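# Load a white part from the tote into the mould

## Task

Pick one white plastic part out of the blue tote and insert it, narrow end first, into the vacant nest of the rotary-table mould closest to the arms, pushed all the way down. The tote must stay upright in its place with the remaining parts still inside. Finish with both grippers released so neither arm (nor its camera cable) touches any movable object.

## Robot and tools

ROBOT AND FRAME. There are two arms, left_arm and right_arm, each ending in a two-finger parallel gripper with a wrist camera. All poses use the scene frame. Its origin is at table-top height, halfway between the two nominal arm bases. +x points out over the table, +z points up, and left_arm sits on the +y side. The arm names do not match left or right in the images. The real bases are slightly offset from nominal; a BASES line, when present, gives their calibrated spots. In a gripper's own frame the fingers point along +z and close along y. end_effector_position (metres) is the point between the finger pads, just under 1 cm behind the tips. end_effector_quat_wxyz is the orientation. Both can be off by a few cm, more at long reach.

THE 14-NUMBER ROW. Every command row has 14 numbers in [-1, 1], even when one arm stays still: left_arm's dx, dy, dz, rx, ry, rz, opening, then right_arm's seven in the same order. dx, dy, dz are an offset, not a pose, along the scene axes, measured from that arm's Hand target as it stood when the action or move began. 1.0 equals 0.6 m. rx, ry, rz form one rotation vector (1.0 equals 180 degrees), applied about the Hand target's position. A translation longer than 1.0 may be scaled back along its direction. Repeating an offset in a new call moves the arm further. Six zeros re-request the current Hand target. Opening is absolute, not an offset: +1 fully open (about 87 mm between pads), +0.5 about 69 mm, 0 about 43 mm, -0.5 about 18 mm, -1 closed. A 0 there is a real command, so to leave a gripper unchanged resend its present opening (see Tool commands).

execute_actions: actions is a list of actions; each action is a list of up to 15 rows, one per 1/30 s step, and a shorter list repeats its last row to fill 15 steps. Every row counts from the action's start pose, not the previous row. cameras picks images: ["all"], [] or names. An empty actions list returns all images plus the full state.

move: target is one row or a list of up to 15 rows; every row is an offset from the same starting Hand targets. Paths are straight, end together, take at least 0.5 s and are cut off after 10 s. speed is m/s, 0.002 to 2.9, default 0.25 (turning up to twice that in rad/s), one value or one per target. blend (m) rounds corners of a list. opening_speed is the rate of opening change per second on the -1..+1 scale, at least 0.2. A changed opening in a later target is applied once everything has come to rest there; in the first target the arms pause for it only if that target is within 10 mm. blocking=false returns after about 0.5 s while the move continues. Moves do not avoid obstacles or the other arm; faster means harder hits and more lag or overshoot. Do not route a gripper close to its own arm's base; go around it. The result adds a move: line: done, off_target, moving, held or fault, plus limits=paced (pose clipped) or limits=held (steps withheld). An arm not named in the ending is done, within 10 mm and 2 degrees. Neither done nor off_target tells you about contact.

wait: seconds 0 to 10; arms keep their last command and a running move continues. stop: brakes a running move, needing some room. zoom_image: camera plus region [x0, y0, x1, y1] in image pixels, at most 504 by 504, only for cameras in the latest images. finished_scene: scene is the current scene's number; it cannot be undone, so call it only once the part is seated and both grippers are clear.

CAMERAS. cam_head_left, cam_head_right, cam_high, cam_low, cam_left_wrist, cam_right_wrist, each 896x504. Calibration (K, distortion D, T_world_to_cam) is supplied per camera. Fixed cameras may be off by a couple of degrees and under a centimetre. Wrist images can lag during motion.

RESULTS. Hand target is the last commanded pose after clipping; the next offsets start from it. The gripper often stops short of it because of friction and sag, and may tilt. Waiting does not close that gap; send the missing distance, and re-level a tilted gripper. Each step, commanded orientation is clipped to within 40 degrees of the measured orientation. grip_measured is on the opening scale and may be off by about 0.043. In Joint positions the gripper reading runs from 0 (closed) to 1 (open). To grip, command about 0.04 below grip_measured at first contact, less for a lighter hold. Tool commands shows present commands. Joint velocities reads "within noise" when still. Joint torques include gravity; the first three wrap at ±28 N m. Watch motor temperatures: MOTOR HOT at 75 °C; at 90 °C an OVER-TEMPERATURE FAULT folds that arm and disables it. Holding loads, stretching out or pushing toward unreachable poses heats motors.

AVOID. Dropping the part or releasing it while it moves; fast slams or hard presses; tipping or shifting the tote; knocking anything off the table; grippers or wrist cameras hitting each other (the clearance check does not stop this), or one gripper closing on the other's fingers. An arm blocked by an object keeps pressing until commanded back past its gripper. Objects may get brief external nudges. At the end, open and lift clear so no finger or camera cable touches the part, tote or mould.

Each tool is called after "Request:" as name(argument=value, ...) on one line, values as JSON.

## Session

Request:
execute_actions(actions=[])

Scene clock: 0.00 s.
left_arm: end_effector_position=(+0.4068, +0.2544, +0.1821) grip_measured=+1.000 end_effector_quat_wxyz=(+0.468, -0.072, +0.881, -0.016) | right_arm: end_effector_position=(+0.2237, -0.2899, +0.0600) grip_measured=+0.985 end_effector_quat_wxyz=(+0.543, +0.087, +0.835, +0.014)
Joint positions: left_arm=[-0.226 1.326 0.907 -0.196 -0.235 -0.279 1] | right_arm=[0.717 1.043 0.067 0.417 0.689 0.509 0.993]
Joint velocities: within noise
Joint torques (N m): no reading
Motor temperatures (°C): left_arm=[30 35 38 29 27 29 29] | right_arm=[31 41 36 30 27 28 31]
Heat: left arm: 38 °C; right arm: 41 °C.
Hand target: left_arm +0.4084, +0.2541, +0.1875; +0.474, -0.072, +0.877, -0.018 | right_arm +0.2270, -0.2874, +0.0651; +0.549, +0.090, +0.831, +0.020
Tool commands: left_gripper/opening=+1.0 right_gripper/opening=+1.0

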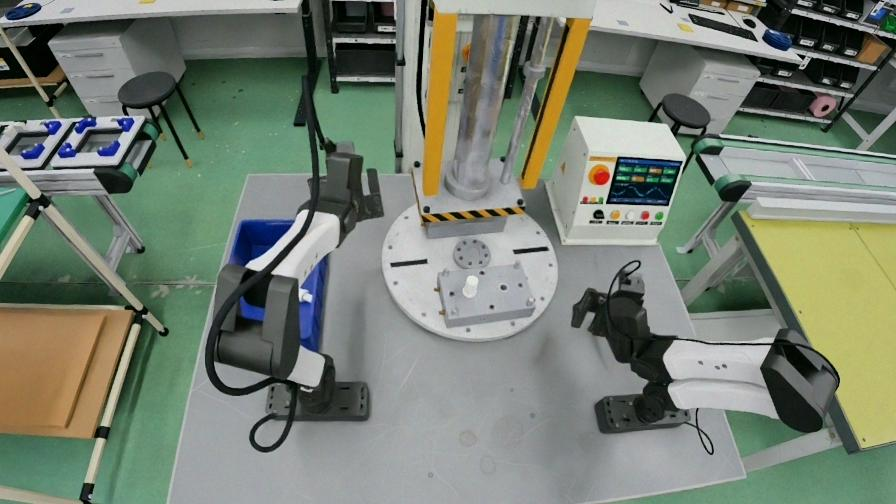

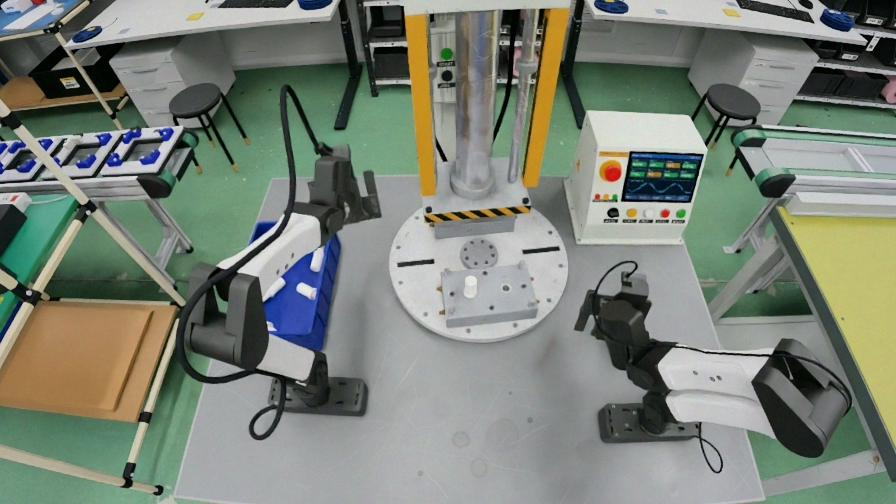

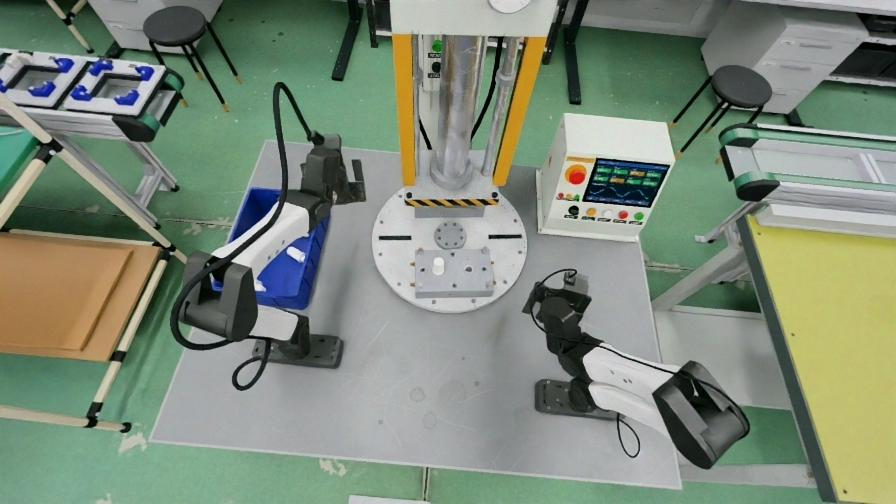

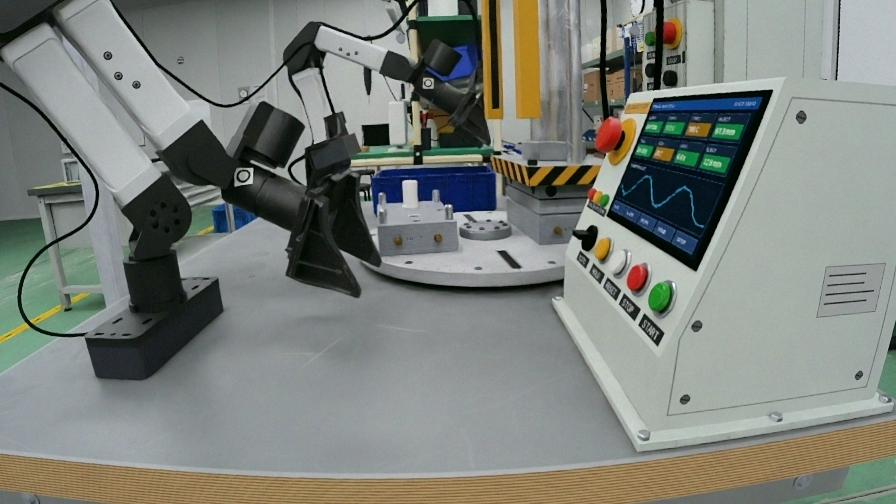

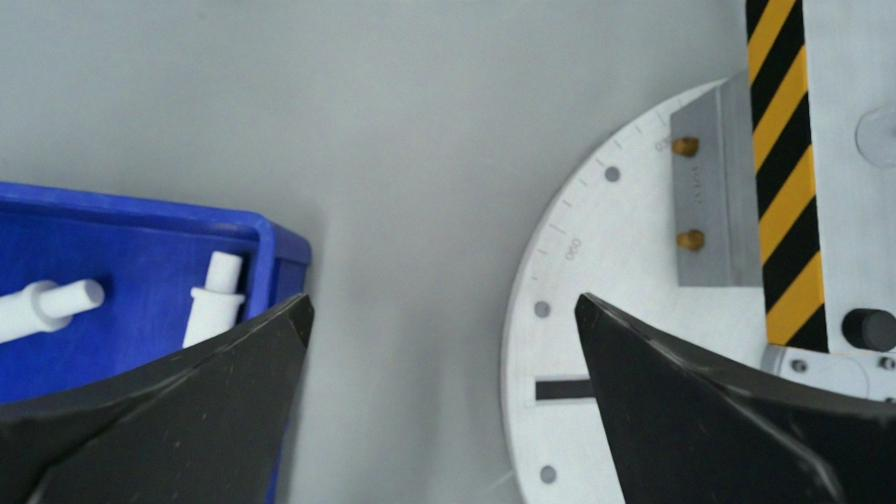

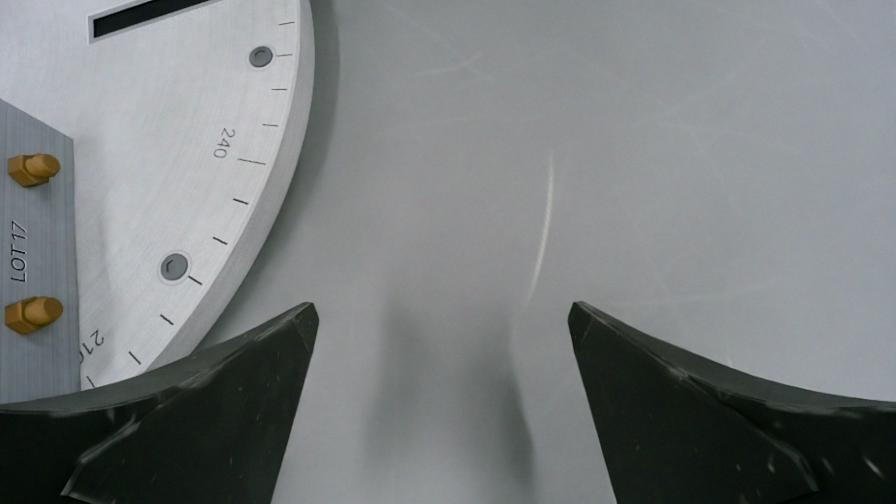

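Request:
zoom_image(camera="cam_head_right", region=[400, 220, 580, 350])

Request:
zoom_image(camera="cam_head_right", region=[220, 200, 360, 360])

Request:
zoom_image(camera="cam_low", region=[340, 150, 580, 290])

Request:
zoom_image(camera="cam_high", region=[210, 170, 350, 320])

Scaled by 2.800 from the camera's 896x504 image, which has a finer 1280x720 frame.

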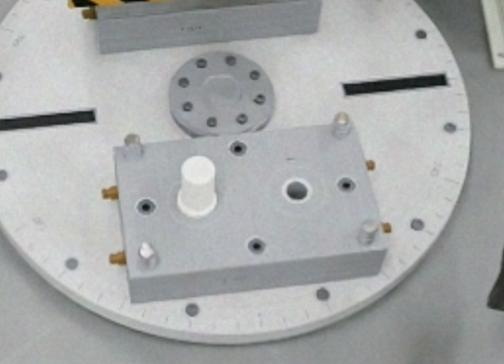

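Scaled by 3.150 from the camera's 896x504 image, which has a finer 1280x720 frame.

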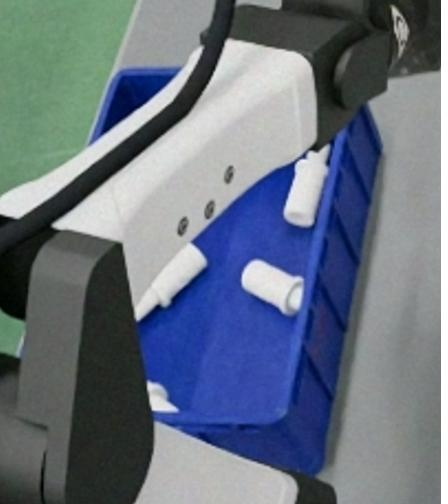

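Scaled by 2.100 from the camera's 896x504 image, which has a finer 1280x720 frame.

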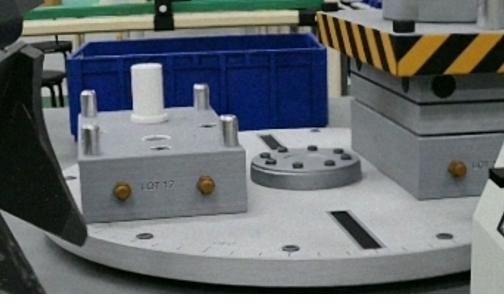

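Scaled by 3.360 from the camera's 896x504 image, which has a finer 1280x720 frame.

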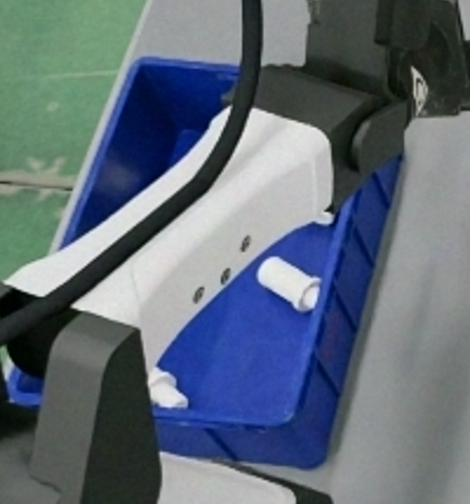

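Request:
move(target=[-0.1,0.25,0.17,0,0,0,1,0,0,0,0,0,0,1], cameras=["cam_left_wrist","cam_head_right","cam_high"])

Scene clock: 44.83 s.
left_arm: end_effector_position=(+0.3460, +0.4020, +0.2821) grip_measured=+1.000 end_effector_quat_wxyz=(+0.469, -0.079, +0.879, -0.019) | right_arm: end_effector_position=(+0.2237, -0.2899, +0.0600) grip_measured=+0.985 end_effector_quat_wxyz=(+0.543, +0.087, +0.835, +0.014)
Joint positions: left_arm=[0.422 1.148 1.193 -0.669 0.297 0.079 1] | right_arm=[0.717 1.043 0.067 0.417 0.689 0.509 0.993]
Joint torques (N m): left_arm=[1.36 -2.35 10.93 1.55 0.32 0.13] | right_arm=[-0.4 -1.48 6.32 1.95 0.28 0.02]
Heat: left arm: 42 °C; right arm: 40 °C.
Hand target: left_arm +0.3484, +0.4042, +0.2896; +0.474, -0.073, +0.877, -0.018 | right_arm +0.2270, -0.2874, +0.0651; +0.549, +0.090, +0.831, +0.020
Off the commanded pose: left_arm 0.008 m, 1 deg | right_arm 0.007 m, 1 deg.
move: done
camera_calibration:
cam_left_wrist: T_world_to_cam=[[0.11797, -0.986205, 0.116115, 0.3196], [-0.987294, -0.129022, -0.092762, 0.441419], [0.106464, -0.103696, -0.988895, 0.418666], [0, 0, 0, 1]] pos_world=[0.353535, 0.415558, 0.417853]
Images, in order (width x height): cam_head_right 896x504, cam_high 896x504, cam_left_wrist 896x504.

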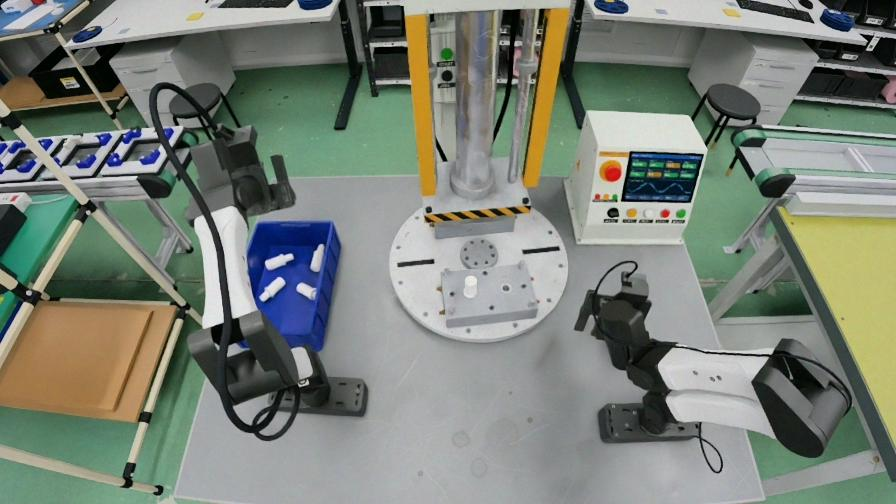

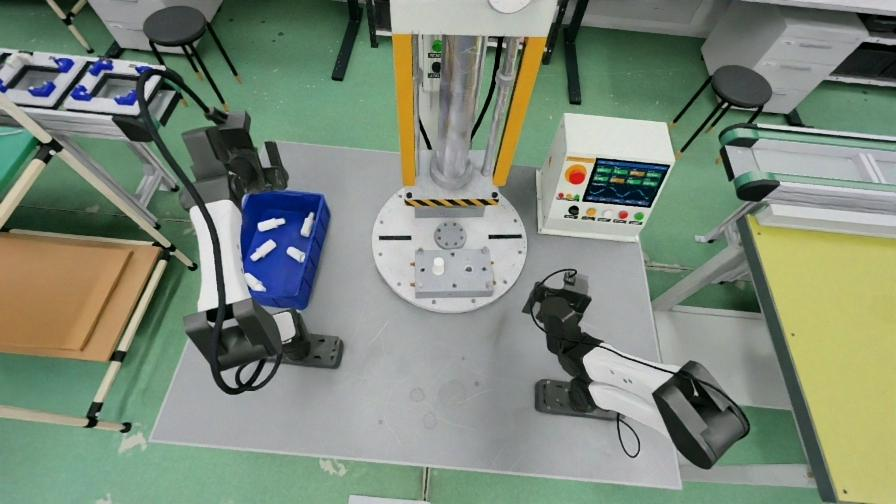

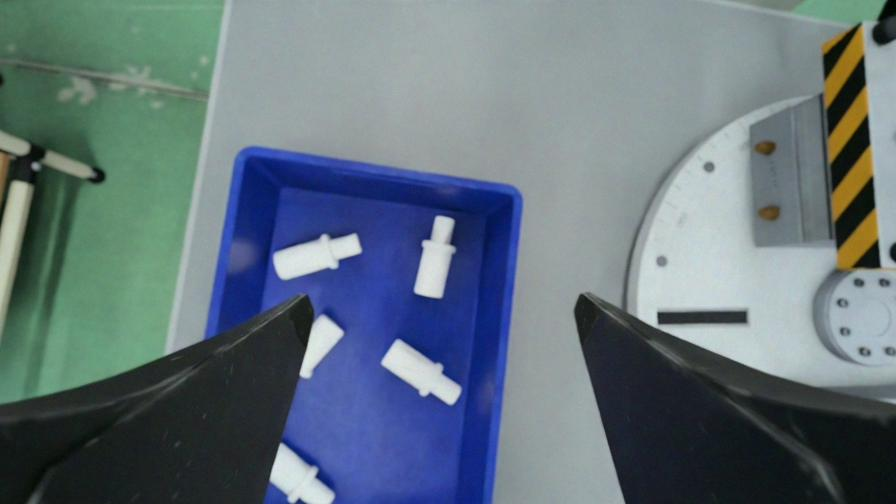

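Request:
move(target=[-0.094,-0.027,-0.26,0.0287,0.0925,-0.0526,0.15,0,0,0,0,0,0,1], cameras=["cam_left_wrist","cam_head_right"])

Scene clock: 84.83 s.
left_arm: end_effector_position=(+0.2899, +0.3865, +0.1314) grip_measured=+0.150 end_effector_quat_wxyz=(+0.332, +0.010, +0.943, -0.017) | right_arm: end_effector_position=(+0.2237, -0.2899, +0.0600) grip_measured=+0.985 end_effector_quat_wxyz=(+0.543, +0.087, +0.835, +0.014)
Joint positions: left_arm=[0.406 1.126 0.765 -0.584 0.281 0.324 0.575] | right_arm=[0.717 1.043 0.067 0.417 0.689 0.509 0.993]
Joint torques (N m): left_arm=[0.16 -4.01 7.21 1.53 0.15 0.1] | right_arm=[-0.29 -1.39 6.37 1.93 0.29 0]
Motor temperatures (°C): left_arm=[30 36 45 33 27 29 28] | right_arm=[31 40 42 35 27 28 31]
Heat: left arm: 45 °C; right arm: 42 °C.
Hand target: left_arm +0.2920, +0.3879, +0.1336; +0.342, +0.019, +0.940, -0.007 | right_arm +0.2270, -0.2874, +0.0651; +0.549, +0.090, +0.831, +0.020
Off the commanded pose: left_arm 0.003 m, 2 deg | right_arm 0.007 m, 1 deg.
move: done
camera_calibration:
cam_left_wrist: T_world_to_cam=[[-0.0302691, -0.998893, 0.0360059, 0.38678], [-0.978926, 0.036904, 0.200853, 0.264887], [-0.20196, -0.0291675, -0.978959, 0.33331], [0, 0, 0, 1]] pos_world=[0.338327, 0.386298, 0.259167]
Images, in order (width x height): cam_head_right 896x504, cam_left_wrist 896x504.

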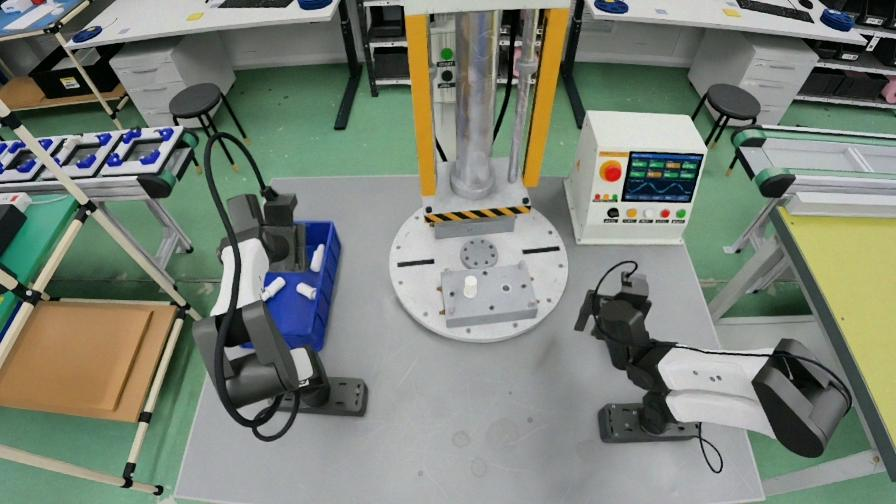

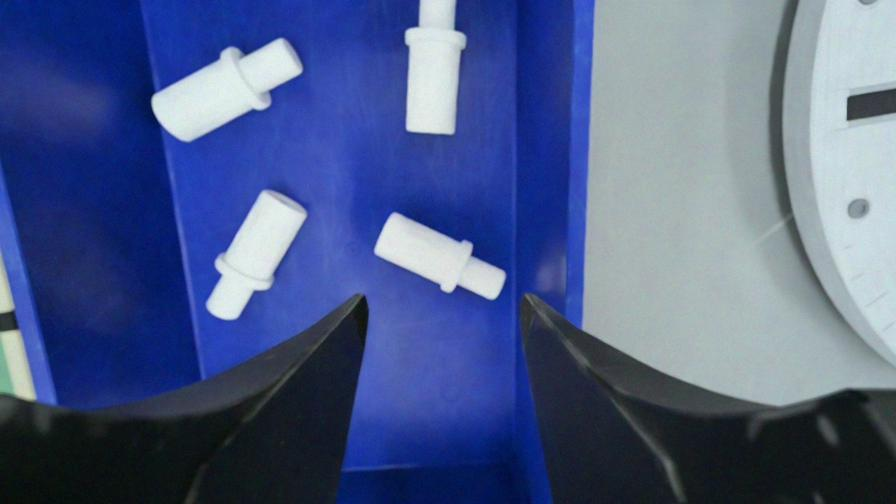

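Request:
move(target=[0.103,0.001,-0.136,0,0,0,0.15,0,0,0,0,0,0,1], cameras=["cam_left_wrist"], speed=0.15)

Scene clock: 97.53 s.
left_arm: end_effector_position=(+0.3529, +0.3893, +0.0574) grip_measured=+0.150 end_effector_quat_wxyz=(+0.343, +0.021, +0.939, -0.009) | right_arm: end_effector_position=(+0.2237, -0.2899, +0.0600) grip_measured=+0.985 end_effector_quat_wxyz=(+0.543, +0.087, +0.835, +0.014)
Joint positions: left_arm=[0.319 1.478 0.684 -0.108 0.226 0.271 0.575] | right_arm=[0.717 1.043 0.067 0.417 0.689 0.509 0.993]
Joint torques (N m): left_arm=[0.08 -3.82 6.41 1.64 0.12 -0.05] | right_arm=[-0.25 -1.42 6.26 1.9 0.26 0.01]
Heat: left arm: 45 °C; right arm: 42 °C.
Hand target: left_arm +0.3538, +0.3886, +0.0520; +0.342, +0.019, +0.939, -0.007 | right_arm +0.2270, -0.2874, +0.0651; +0.549, +0.090, +0.831, +0.020
Off the commanded pose: left_arm 0.006 m, 0 deg | right_arm 0.007 m, 1 deg.
move: done
camera_calibration:
cam_left_wrist: T_world_to_cam=[[-0.0448363, -0.998908, 0.0131297, 0.400712], [-0.982932, 0.0464589, 0.178006, 0.340292], [-0.178422, -0.00492449, -0.983942, 0.256209], [0, 0, 0, 1]] pos_world=[0.398164, 0.385726, 0.186259]
Images, in order (width x height): cam_left_wrist 896x504.

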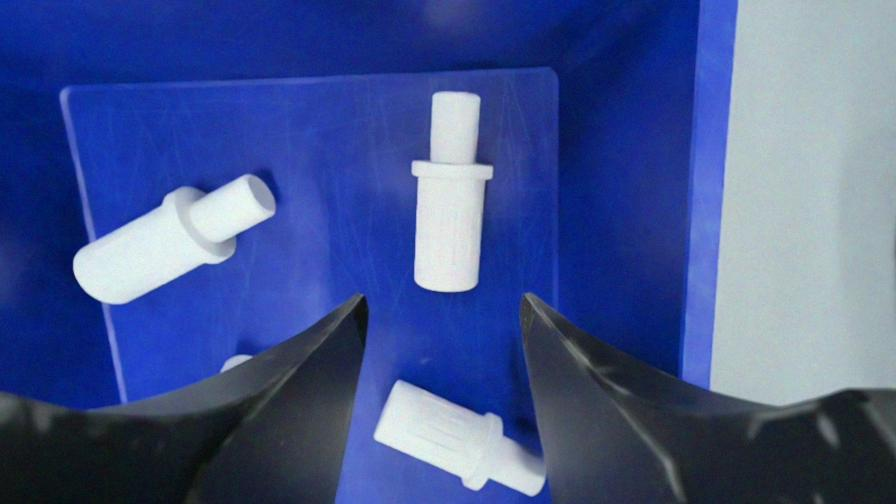

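Request:
move(target=[0.035,-0.002,-0.055,0,0,0,0.05,0,0,0,0,0,0,1], cameras=["cam_left_wrist"], speed=0.08)

Scene clock: 107.10 s.
left_arm: end_effector_position=(+0.3722, +0.3877, +0.0225) grip_measured=+0.050 end_effector_quat_wxyz=(+0.340, +0.020, +0.940, -0.010) | right_arm: end_effector_position=(+0.2237, -0.2899, +0.0600) grip_measured=+0.985 end_effector_quat_wxyz=(+0.543, +0.087, +0.835, +0.014)
Joint positions: left_arm=[0.292 1.648 0.684 0.06 0.21 0.25 0.525] | right_arm=[0.717 1.043 0.067 0.417 0.689 0.509 0.993]
Joint torques (N m): left_arm=[0.1 -4.66 6.37 1.64 0.11 -0.05] | right_arm=[-0.42 -1.48 6.31 1.92 0.28 0]
Heat: left arm: 44 °C; right arm: 42 °C.
Hand target: left_arm +0.3748, +0.3874, +0.0190; +0.342, +0.019, +0.939, -0.007 | right_arm +0.2270, -0.2874, +0.0651; +0.549, +0.090, +0.831, +0.020
Off the commanded pose: left_arm 0.004 m, 0 deg | right_arm 0.007 m, 1 deg.
move: done
camera_calibration:
cam_left_wrist: T_world_to_cam=[[-0.045517, -0.99884, 0.0157418, 0.40053], [-0.981583, 0.0476462, 0.184997, 0.364361], [-0.185532, -0.00703141, -0.982613, 0.228747], [0, 0, 0, 1]] pos_world=[0.418321, 0.384313, 0.15106]
Images, in order (width x height): cam_left_wrist 896x504.

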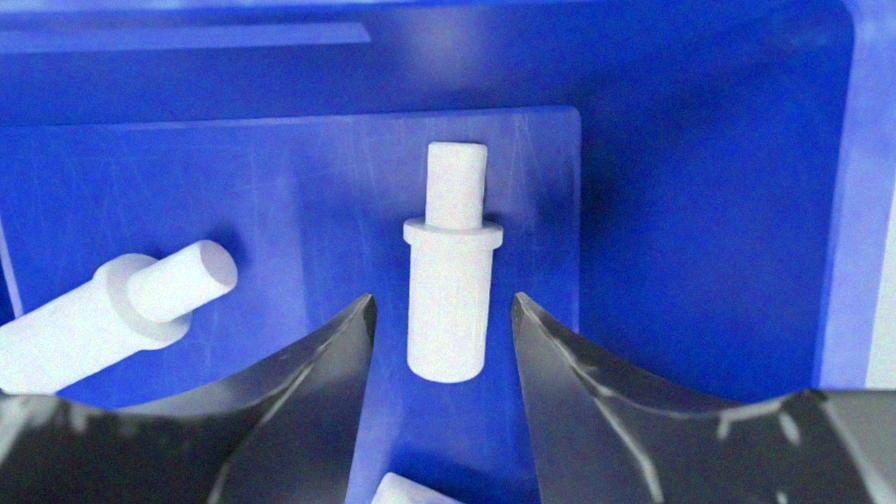

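Request:
move(target=[[0.002,0,-0.007,0,0,0,0.05,0,0,0,0,0,0,1],[0.002,0,-0.007,0,0,0,-0.45,0,0,0,0,0,0,1]], cameras=["cam_left_wrist"], speed=0.05, opening_speed=0.4)

Scene clock: 115.77 s.
left_arm: end_effector_position=(+0.3746, +0.3885, +0.0196) grip_measured=-0.342 end_effector_quat_wxyz=(+0.342, +0.020, +0.939, -0.010) | right_arm: end_effector_position=(+0.2237, -0.2899, +0.0600) grip_measured=+0.985 end_effector_quat_wxyz=(+0.543, +0.087, +0.835, +0.014)
Joint positions: left_arm=[0.292 1.665 0.684 0.081 0.21 0.249 0.329] | right_arm=[0.717 1.043 0.067 0.417 0.689 0.509 0.993]
Joint torques (N m): left_arm=[-0.02 -4.7 6.01 1.65 0.11 -0.05] | right_arm=[-0.24 -1.36 6.35 1.91 0.29 0.01]
Heat: left arm: 44 °C; right arm: 43 °C.
Hand target: left_arm +0.3761, +0.3874, +0.0149; +0.342, +0.019, +0.939, -0.007 | right_arm +0.2270, -0.2874, +0.0651; +0.549, +0.090, +0.831, +0.020
Off the commanded pose: left_arm 0.005 m, 0 deg | right_arm 0.007 m, 1 deg.
move: done
camera_calibration:
cam_left_wrist: T_world_to_cam=[[-0.0441584, -0.99892, 0.0144668, 0.401014], [-0.982416, 0.0460492, 0.180936, 0.368283], [-0.181407, -0.00622261, -0.983388, 0.224526], [0, 0, 0, 1]] pos_world=[0.420246, 0.385019, 0.14836]
Images, in order (width x height): cam_left_wrist 896x504.

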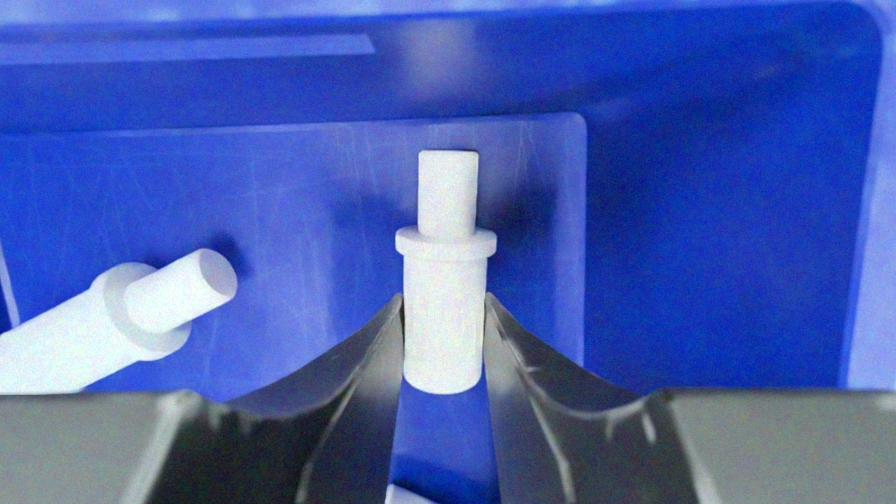

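Request:
move(target=[[0,0,0.0,0,0,0,0.05,0,0,0,0,0,0,1],[-0.08,0,0.15,0,0,0,0.05,0,0,0,0,0,0,1]], cameras=["all"], speed=0.15)

Request:
zoom_image(camera="cam_low", region=[220, 90, 420, 310])

Request:
zoom_image(camera="cam_high", region=[230, 170, 350, 320])

Scene clock: 189.10 s.
left_arm: end_effector_position=(+0.3209, +0.3845, +0.0915) grip_measured=+0.050 end_effector_quat_wxyz=(+0.324, +0.013, +0.946, -0.010) | right_arm: end_effector_position=(+0.2237, -0.2899, +0.0600) grip_measured=+0.985 end_effector_quat_wxyz=(+0.543, +0.087, +0.835, +0.014)
Joint positions: left_arm=[0.331 1.301 0.717 -0.36 0.219 0.274 0.525] | right_arm=[0.717 1.043 0.067 0.417 0.689 0.509 0.993]
Joint torques (N m): left_arm=[1.32 -5.24 10.14 1.32 0.37 0.13] | right_arm=[-0.32 -1.4 6.31 1.91 0.29 0]
Heat: left arm: 42 °C; right arm: 43 °C.
Hand target: left_arm +0.3280, +0.3873, +0.1047; +0.342, +0.019, +0.940, -0.007 | right_arm +0.2270, -0.2874, +0.0651; +0.549, +0.090, +0.831, +0.020
Off the commanded pose: left_arm 0.015 m, 2 deg | right_arm 0.007 m, 1 deg.
move: off_target (left_arm)
camera_calibration:
cam_left_wrist: T_world_to_cam=[[-0.0299473, -0.999343, 0.0204265, 0.388709], [-0.97509, 0.0337016, 0.219235, 0.301607], [-0.219779, -0.0133522, -0.975458, 0.299783], [0, 0, 0, 1]] pos_world=[0.371621, 0.382292, 0.218363]

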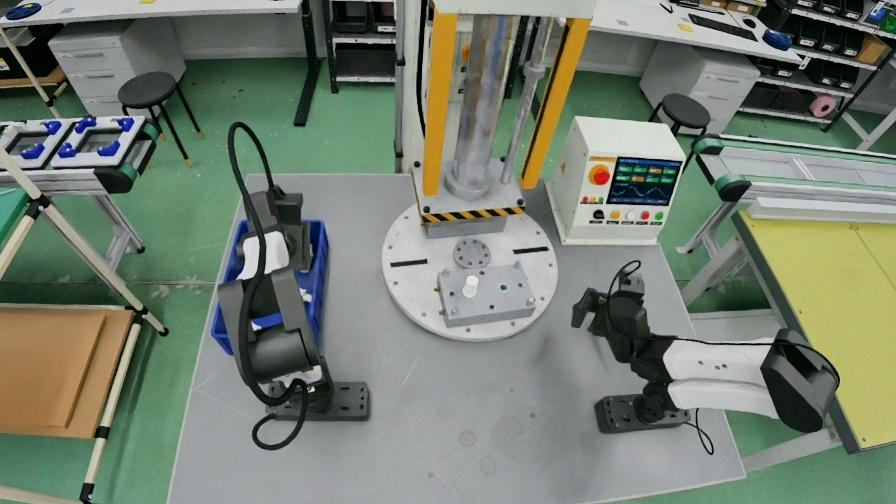

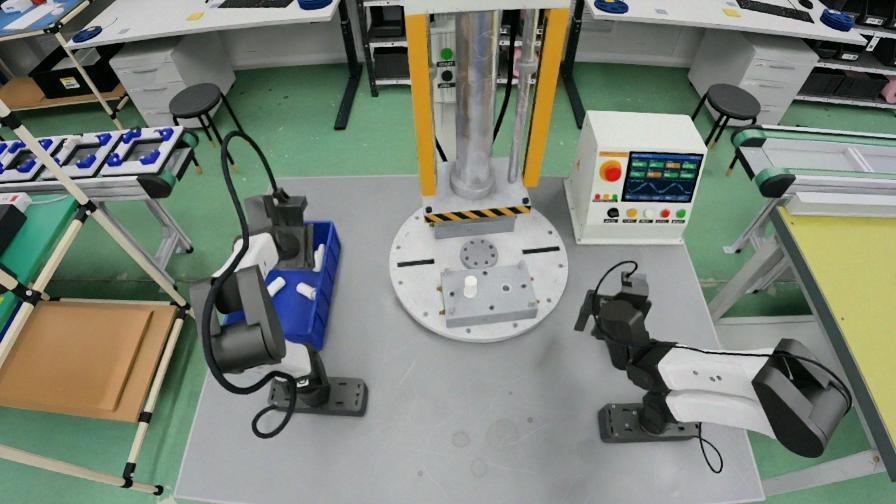

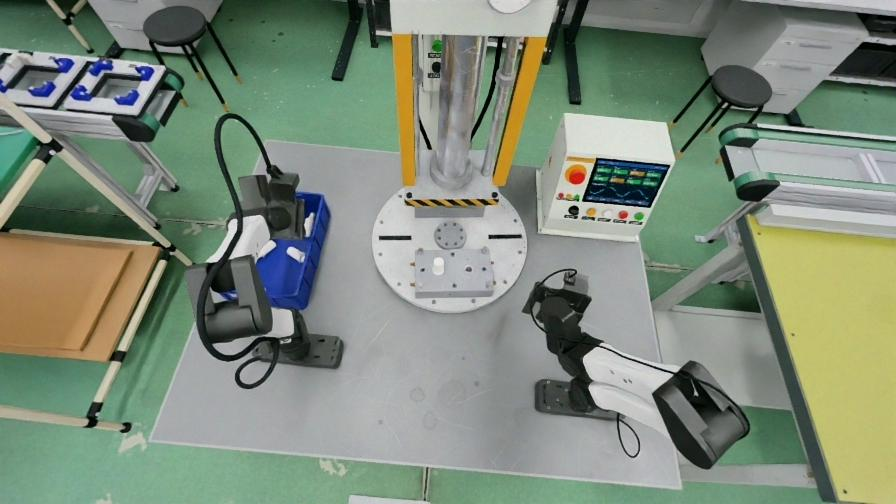

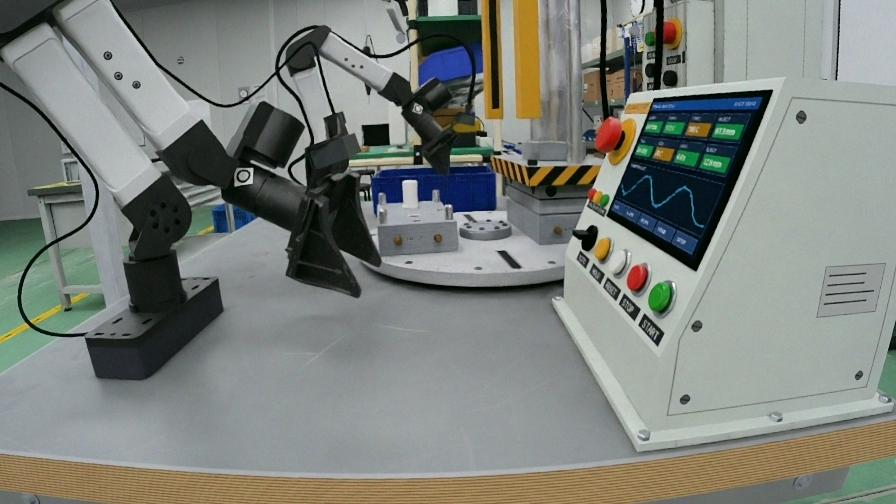

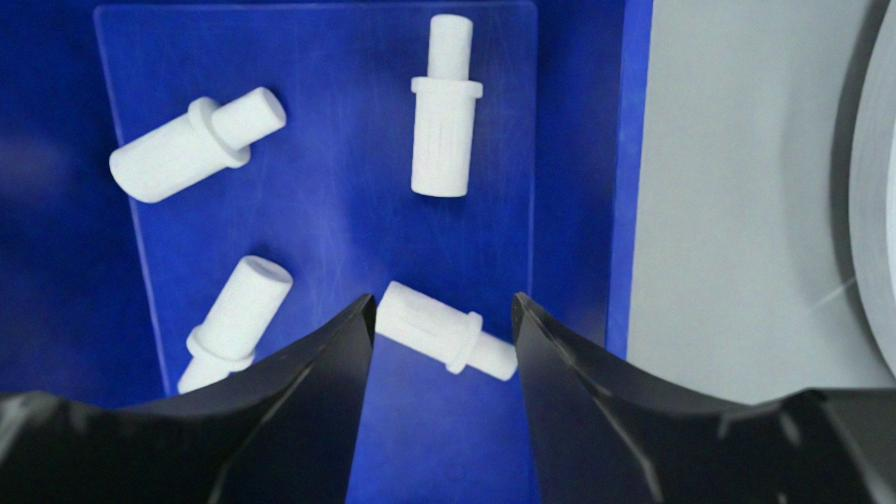

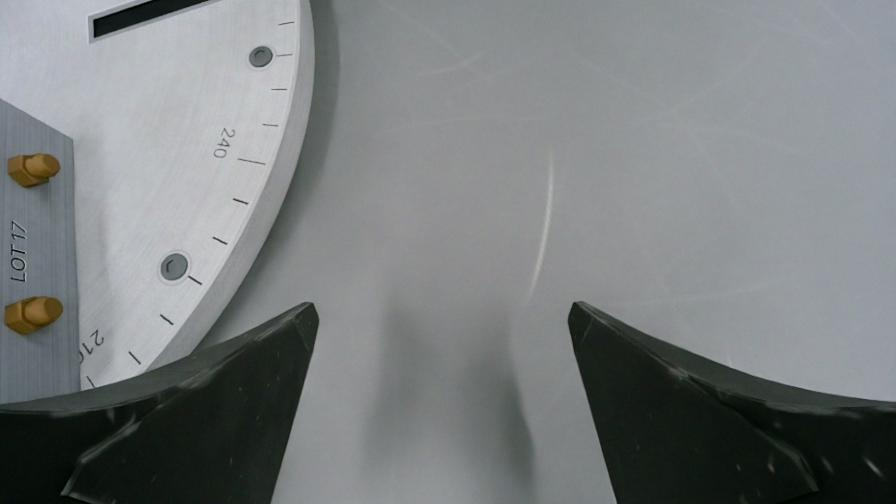

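Scaled by 2.291 from the camera's 896x504 image, which has a finer 1280x720 frame.

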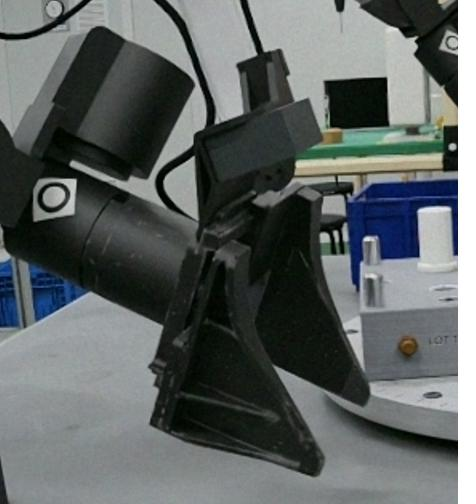

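Scaled by 3.360 from the camera's 896x504 image, which has a finer 1280x720 frame.

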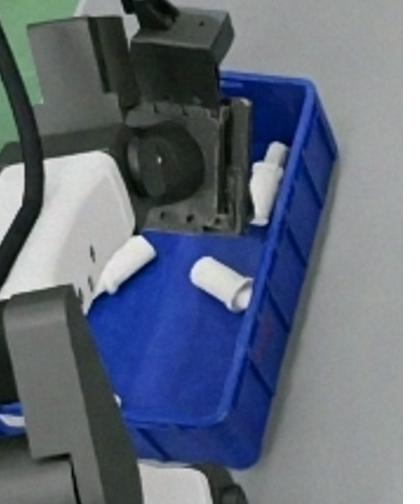

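Request:
move(target=[[-0.043,0.045,0.18,-0.1573,0.2610,0.3443,0.05,0,0,0,0,0,0,1],[-0.043,0.045,0.07,-0.1573,0.2610,0.3443,0.05,0,0,0,0,0,0,1]], cameras=["cam_left_wrist","cam_head_right","cam_high"], speed=0.25)

Scene clock: 244.43 s.
left_arm: end_effector_position=(+0.2991, +0.4150, +0.1506) grip_measured=+0.050 end_effector_quat_wxyz=(-0.088, -0.527, +0.844, -0.053) | right_arm: end_effector_position=(+0.2237, -0.2899, +0.0600) grip_measured=+0.985 end_effector_quat_wxyz=(+0.543, +0.087, +0.835, +0.014)
Joint positions: left_arm=[0.514 1.914 1.643 -1.47 0.116 -0.606 0.525] | right_arm=[0.717 1.043 0.067 0.417 0.689 0.509 0.993]
Joint torques (N m): left_arm=[0.53 -7.32 6.34 0.1 0.21 -0.08] | right_arm=[-0.36 -1.48 6.3 1.91 0.31 0.02]
Heat: left arm: 46 °C; right arm: 43 °C.
Hand target: left_arm +0.3022, +0.4143, +0.1468; -0.088, -0.531, +0.841, -0.056 | right_arm +0.2270, -0.2874, +0.0651; +0.549, +0.090, +0.831, +0.020
Off the commanded pose: left_arm 0.005 m, 1 deg | right_arm 0.007 m, 1 deg.
move: done
camera_calibration:
cam_left_wrist: T_world_to_cam=[[0.90201, -0.431699, 0.00365844, -0.0944942], [-0.204069, -0.418891, 0.884809, 0.123334], [-0.380439, -0.798853, -0.46594, 0.650345], [0, 0, 0, 1]] pos_world=[0.35782, 0.530401, 0.194241]
Images, in order (width x height): cam_head_right 896x504, cam_high 896x504, cam_left_wrist 896x504.

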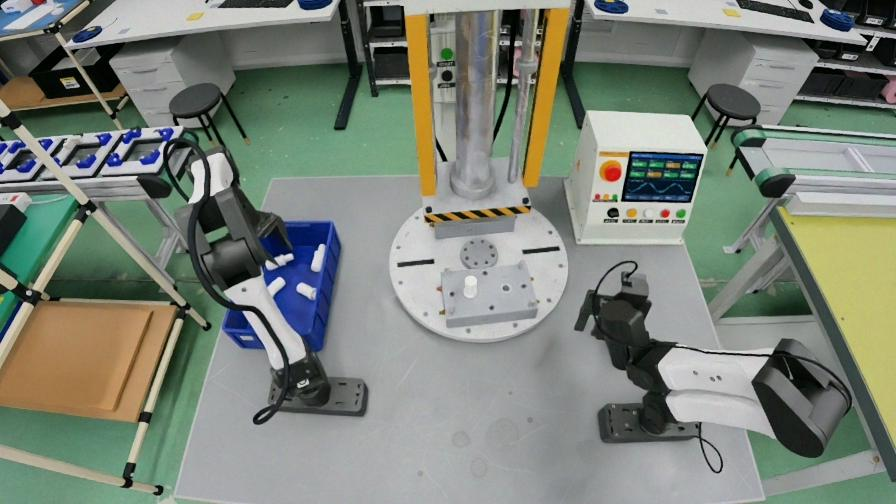

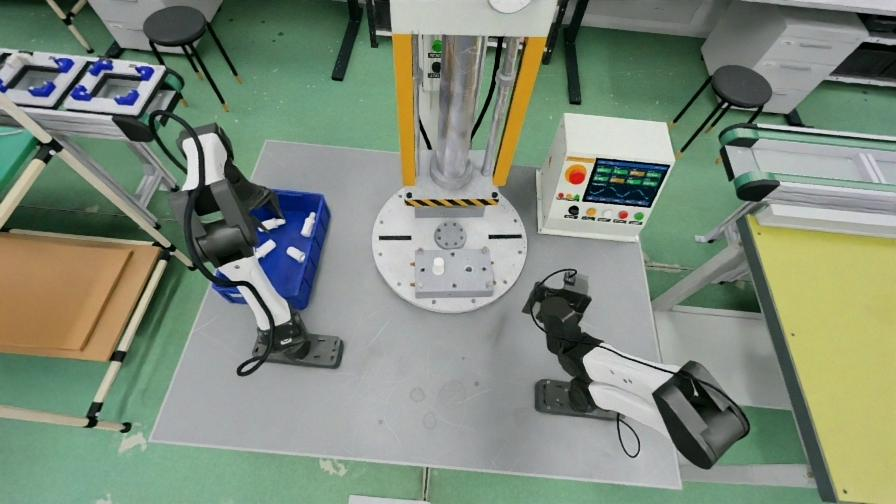

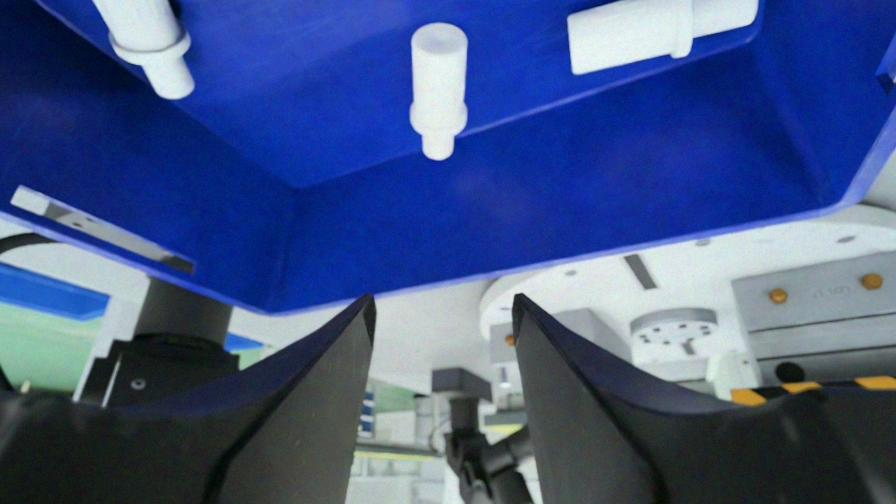

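Request:
move(target=[-0.0193,-0.0205,-0.115,0.0351,-0.0167,0,0.05,0,0,0,0,0,0,1], cameras=["cam_left_wrist","cam_head_right"], speed=0.15)

Request:
zoom_image(camera="cam_head_right", region=[200, 180, 360, 360])

Scene clock: 265.57 s.
left_arm: end_effector_position=(+0.2886, +0.4007, +0.0723) grip_measured=+0.050 end_effector_quat_wxyz=(-0.056, -0.531, +0.845, -0.029) | right_arm: end_effector_position=(+0.2237, -0.2899, +0.0600) grip_measured=+0.985 end_effector_quat_wxyz=(+0.543, +0.087, +0.835, +0.014)
Joint positions: left_arm=[0.464 1.851 1.267 -1.093 0.069 -0.668 0.525] | right_arm=[0.717 1.043 0.067 0.417 0.689 0.509 0.993]
Joint torques (N m): left_arm=[0.16 -9.98 5.42 0.25 -0.04 -0.08] | right_arm=[-0.31 -1.39 6.27 1.92 0.29 -0.01]
Heat: left arm: 44 °C; right arm: 43 °C.
Hand target: left_arm +0.2906, +0.4020, +0.0777; -0.037, -0.533, +0.845, -0.023 | right_arm +0.2270, -0.2874, +0.0651; +0.549, +0.090, +0.831, +0.020
Off the commanded pose: left_arm 0.006 m, 2 deg | right_arm 0.007 m, 1 deg.
move: done
camera_calibration:
cam_left_wrist: T_world_to_cam=[[0.90413, -0.427231, -0.00480439, -0.0926846], [-0.22487, -0.485383, 0.844888, 0.219997], [-0.363295, -0.762808, -0.534921, 0.584023], [0, 0, 0, 1]] pos_world=[0.345442, 0.512682, 0.126088]
Images, in order (width x height): cam_head_right 896x504, cam_left_wrist 896x504.

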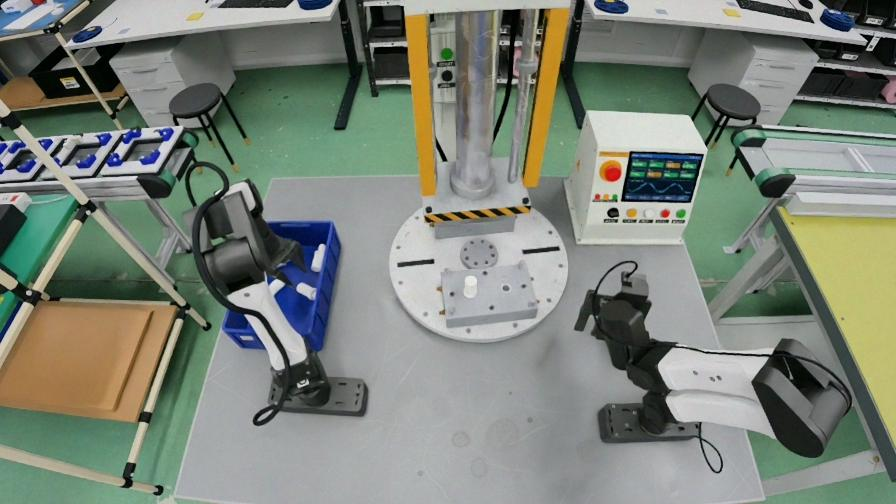

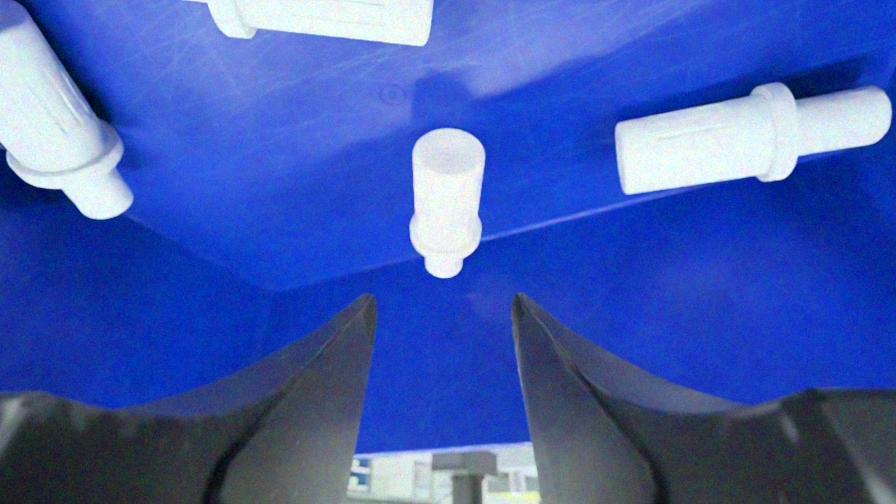

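Scaled by 2.800 from the camera's 896x504 image, which has a finer 1280x720 frame.

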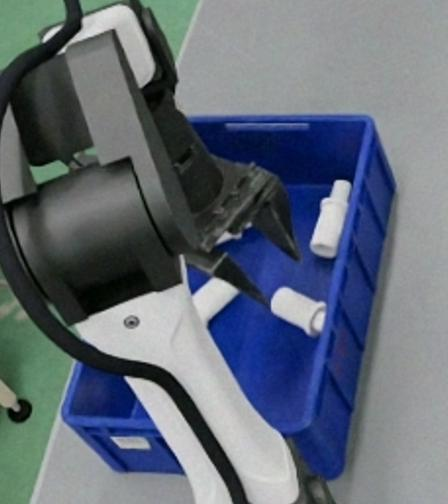

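Request:
move(target=[-0.0022,-0.0058,-0.095,0,0,0,0.05,0,0,0,0,0,0,1], cameras=["cam_left_wrist"], speed=0.08)

Scene clock: 274.00 s.
left_arm: end_effector_position=(+0.2907, +0.4003, +0.0306) grip_measured=+0.050 end_effector_quat_wxyz=(-0.028, -0.528, +0.848, -0.022) | right_arm: end_effector_position=(+0.2237, -0.2899, +0.0600) grip_measured=+0.985 end_effector_quat_wxyz=(+0.543, +0.087, +0.835, +0.014)
Joint positions: left_arm=[0.448 1.87 1.127 -0.877 0.05 -0.677 0.525] | right_arm=[0.717 1.043 0.067 0.417 0.689 0.509 0.993]
Joint torques (N m): left_arm=[0.77 -5.41 4.96 0.44 0.14 -0.08] | right_arm=[-0.35 -1.47 6.28 1.92 0.28 0]
Heat: left arm: 44 °C; right arm: 44 °C.
Hand target: left_arm +0.2893, +0.3985, +0.0208; -0.037, -0.533, +0.845, -0.023 | right_arm +0.2270, -0.2874, +0.0651; +0.549, +0.090, +0.831, +0.020
Off the commanded pose: left_arm 0.010 m, 1 deg | right_arm 0.007 m, 1 deg.
move: done
camera_calibration:
cam_left_wrist: T_world_to_cam=[[0.900486, -0.434629, 0.0149176, -0.091577], [-0.26346, -0.517916, 0.81385, 0.280684], [-0.345997, -0.736791, -0.580884, 0.548185], [0, 0, 0, 1]] pos_world=[0.346083, 0.509466, 0.0913629]
Images, in order (width x height): cam_left_wrist 896x504.

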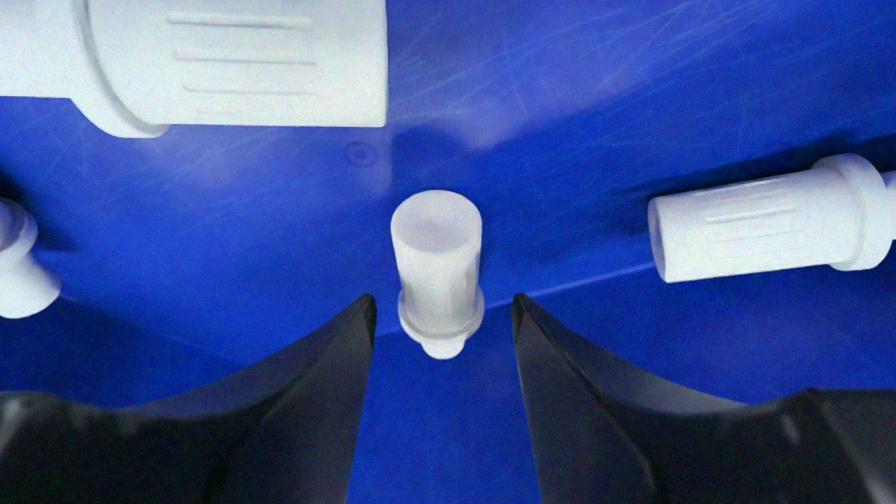

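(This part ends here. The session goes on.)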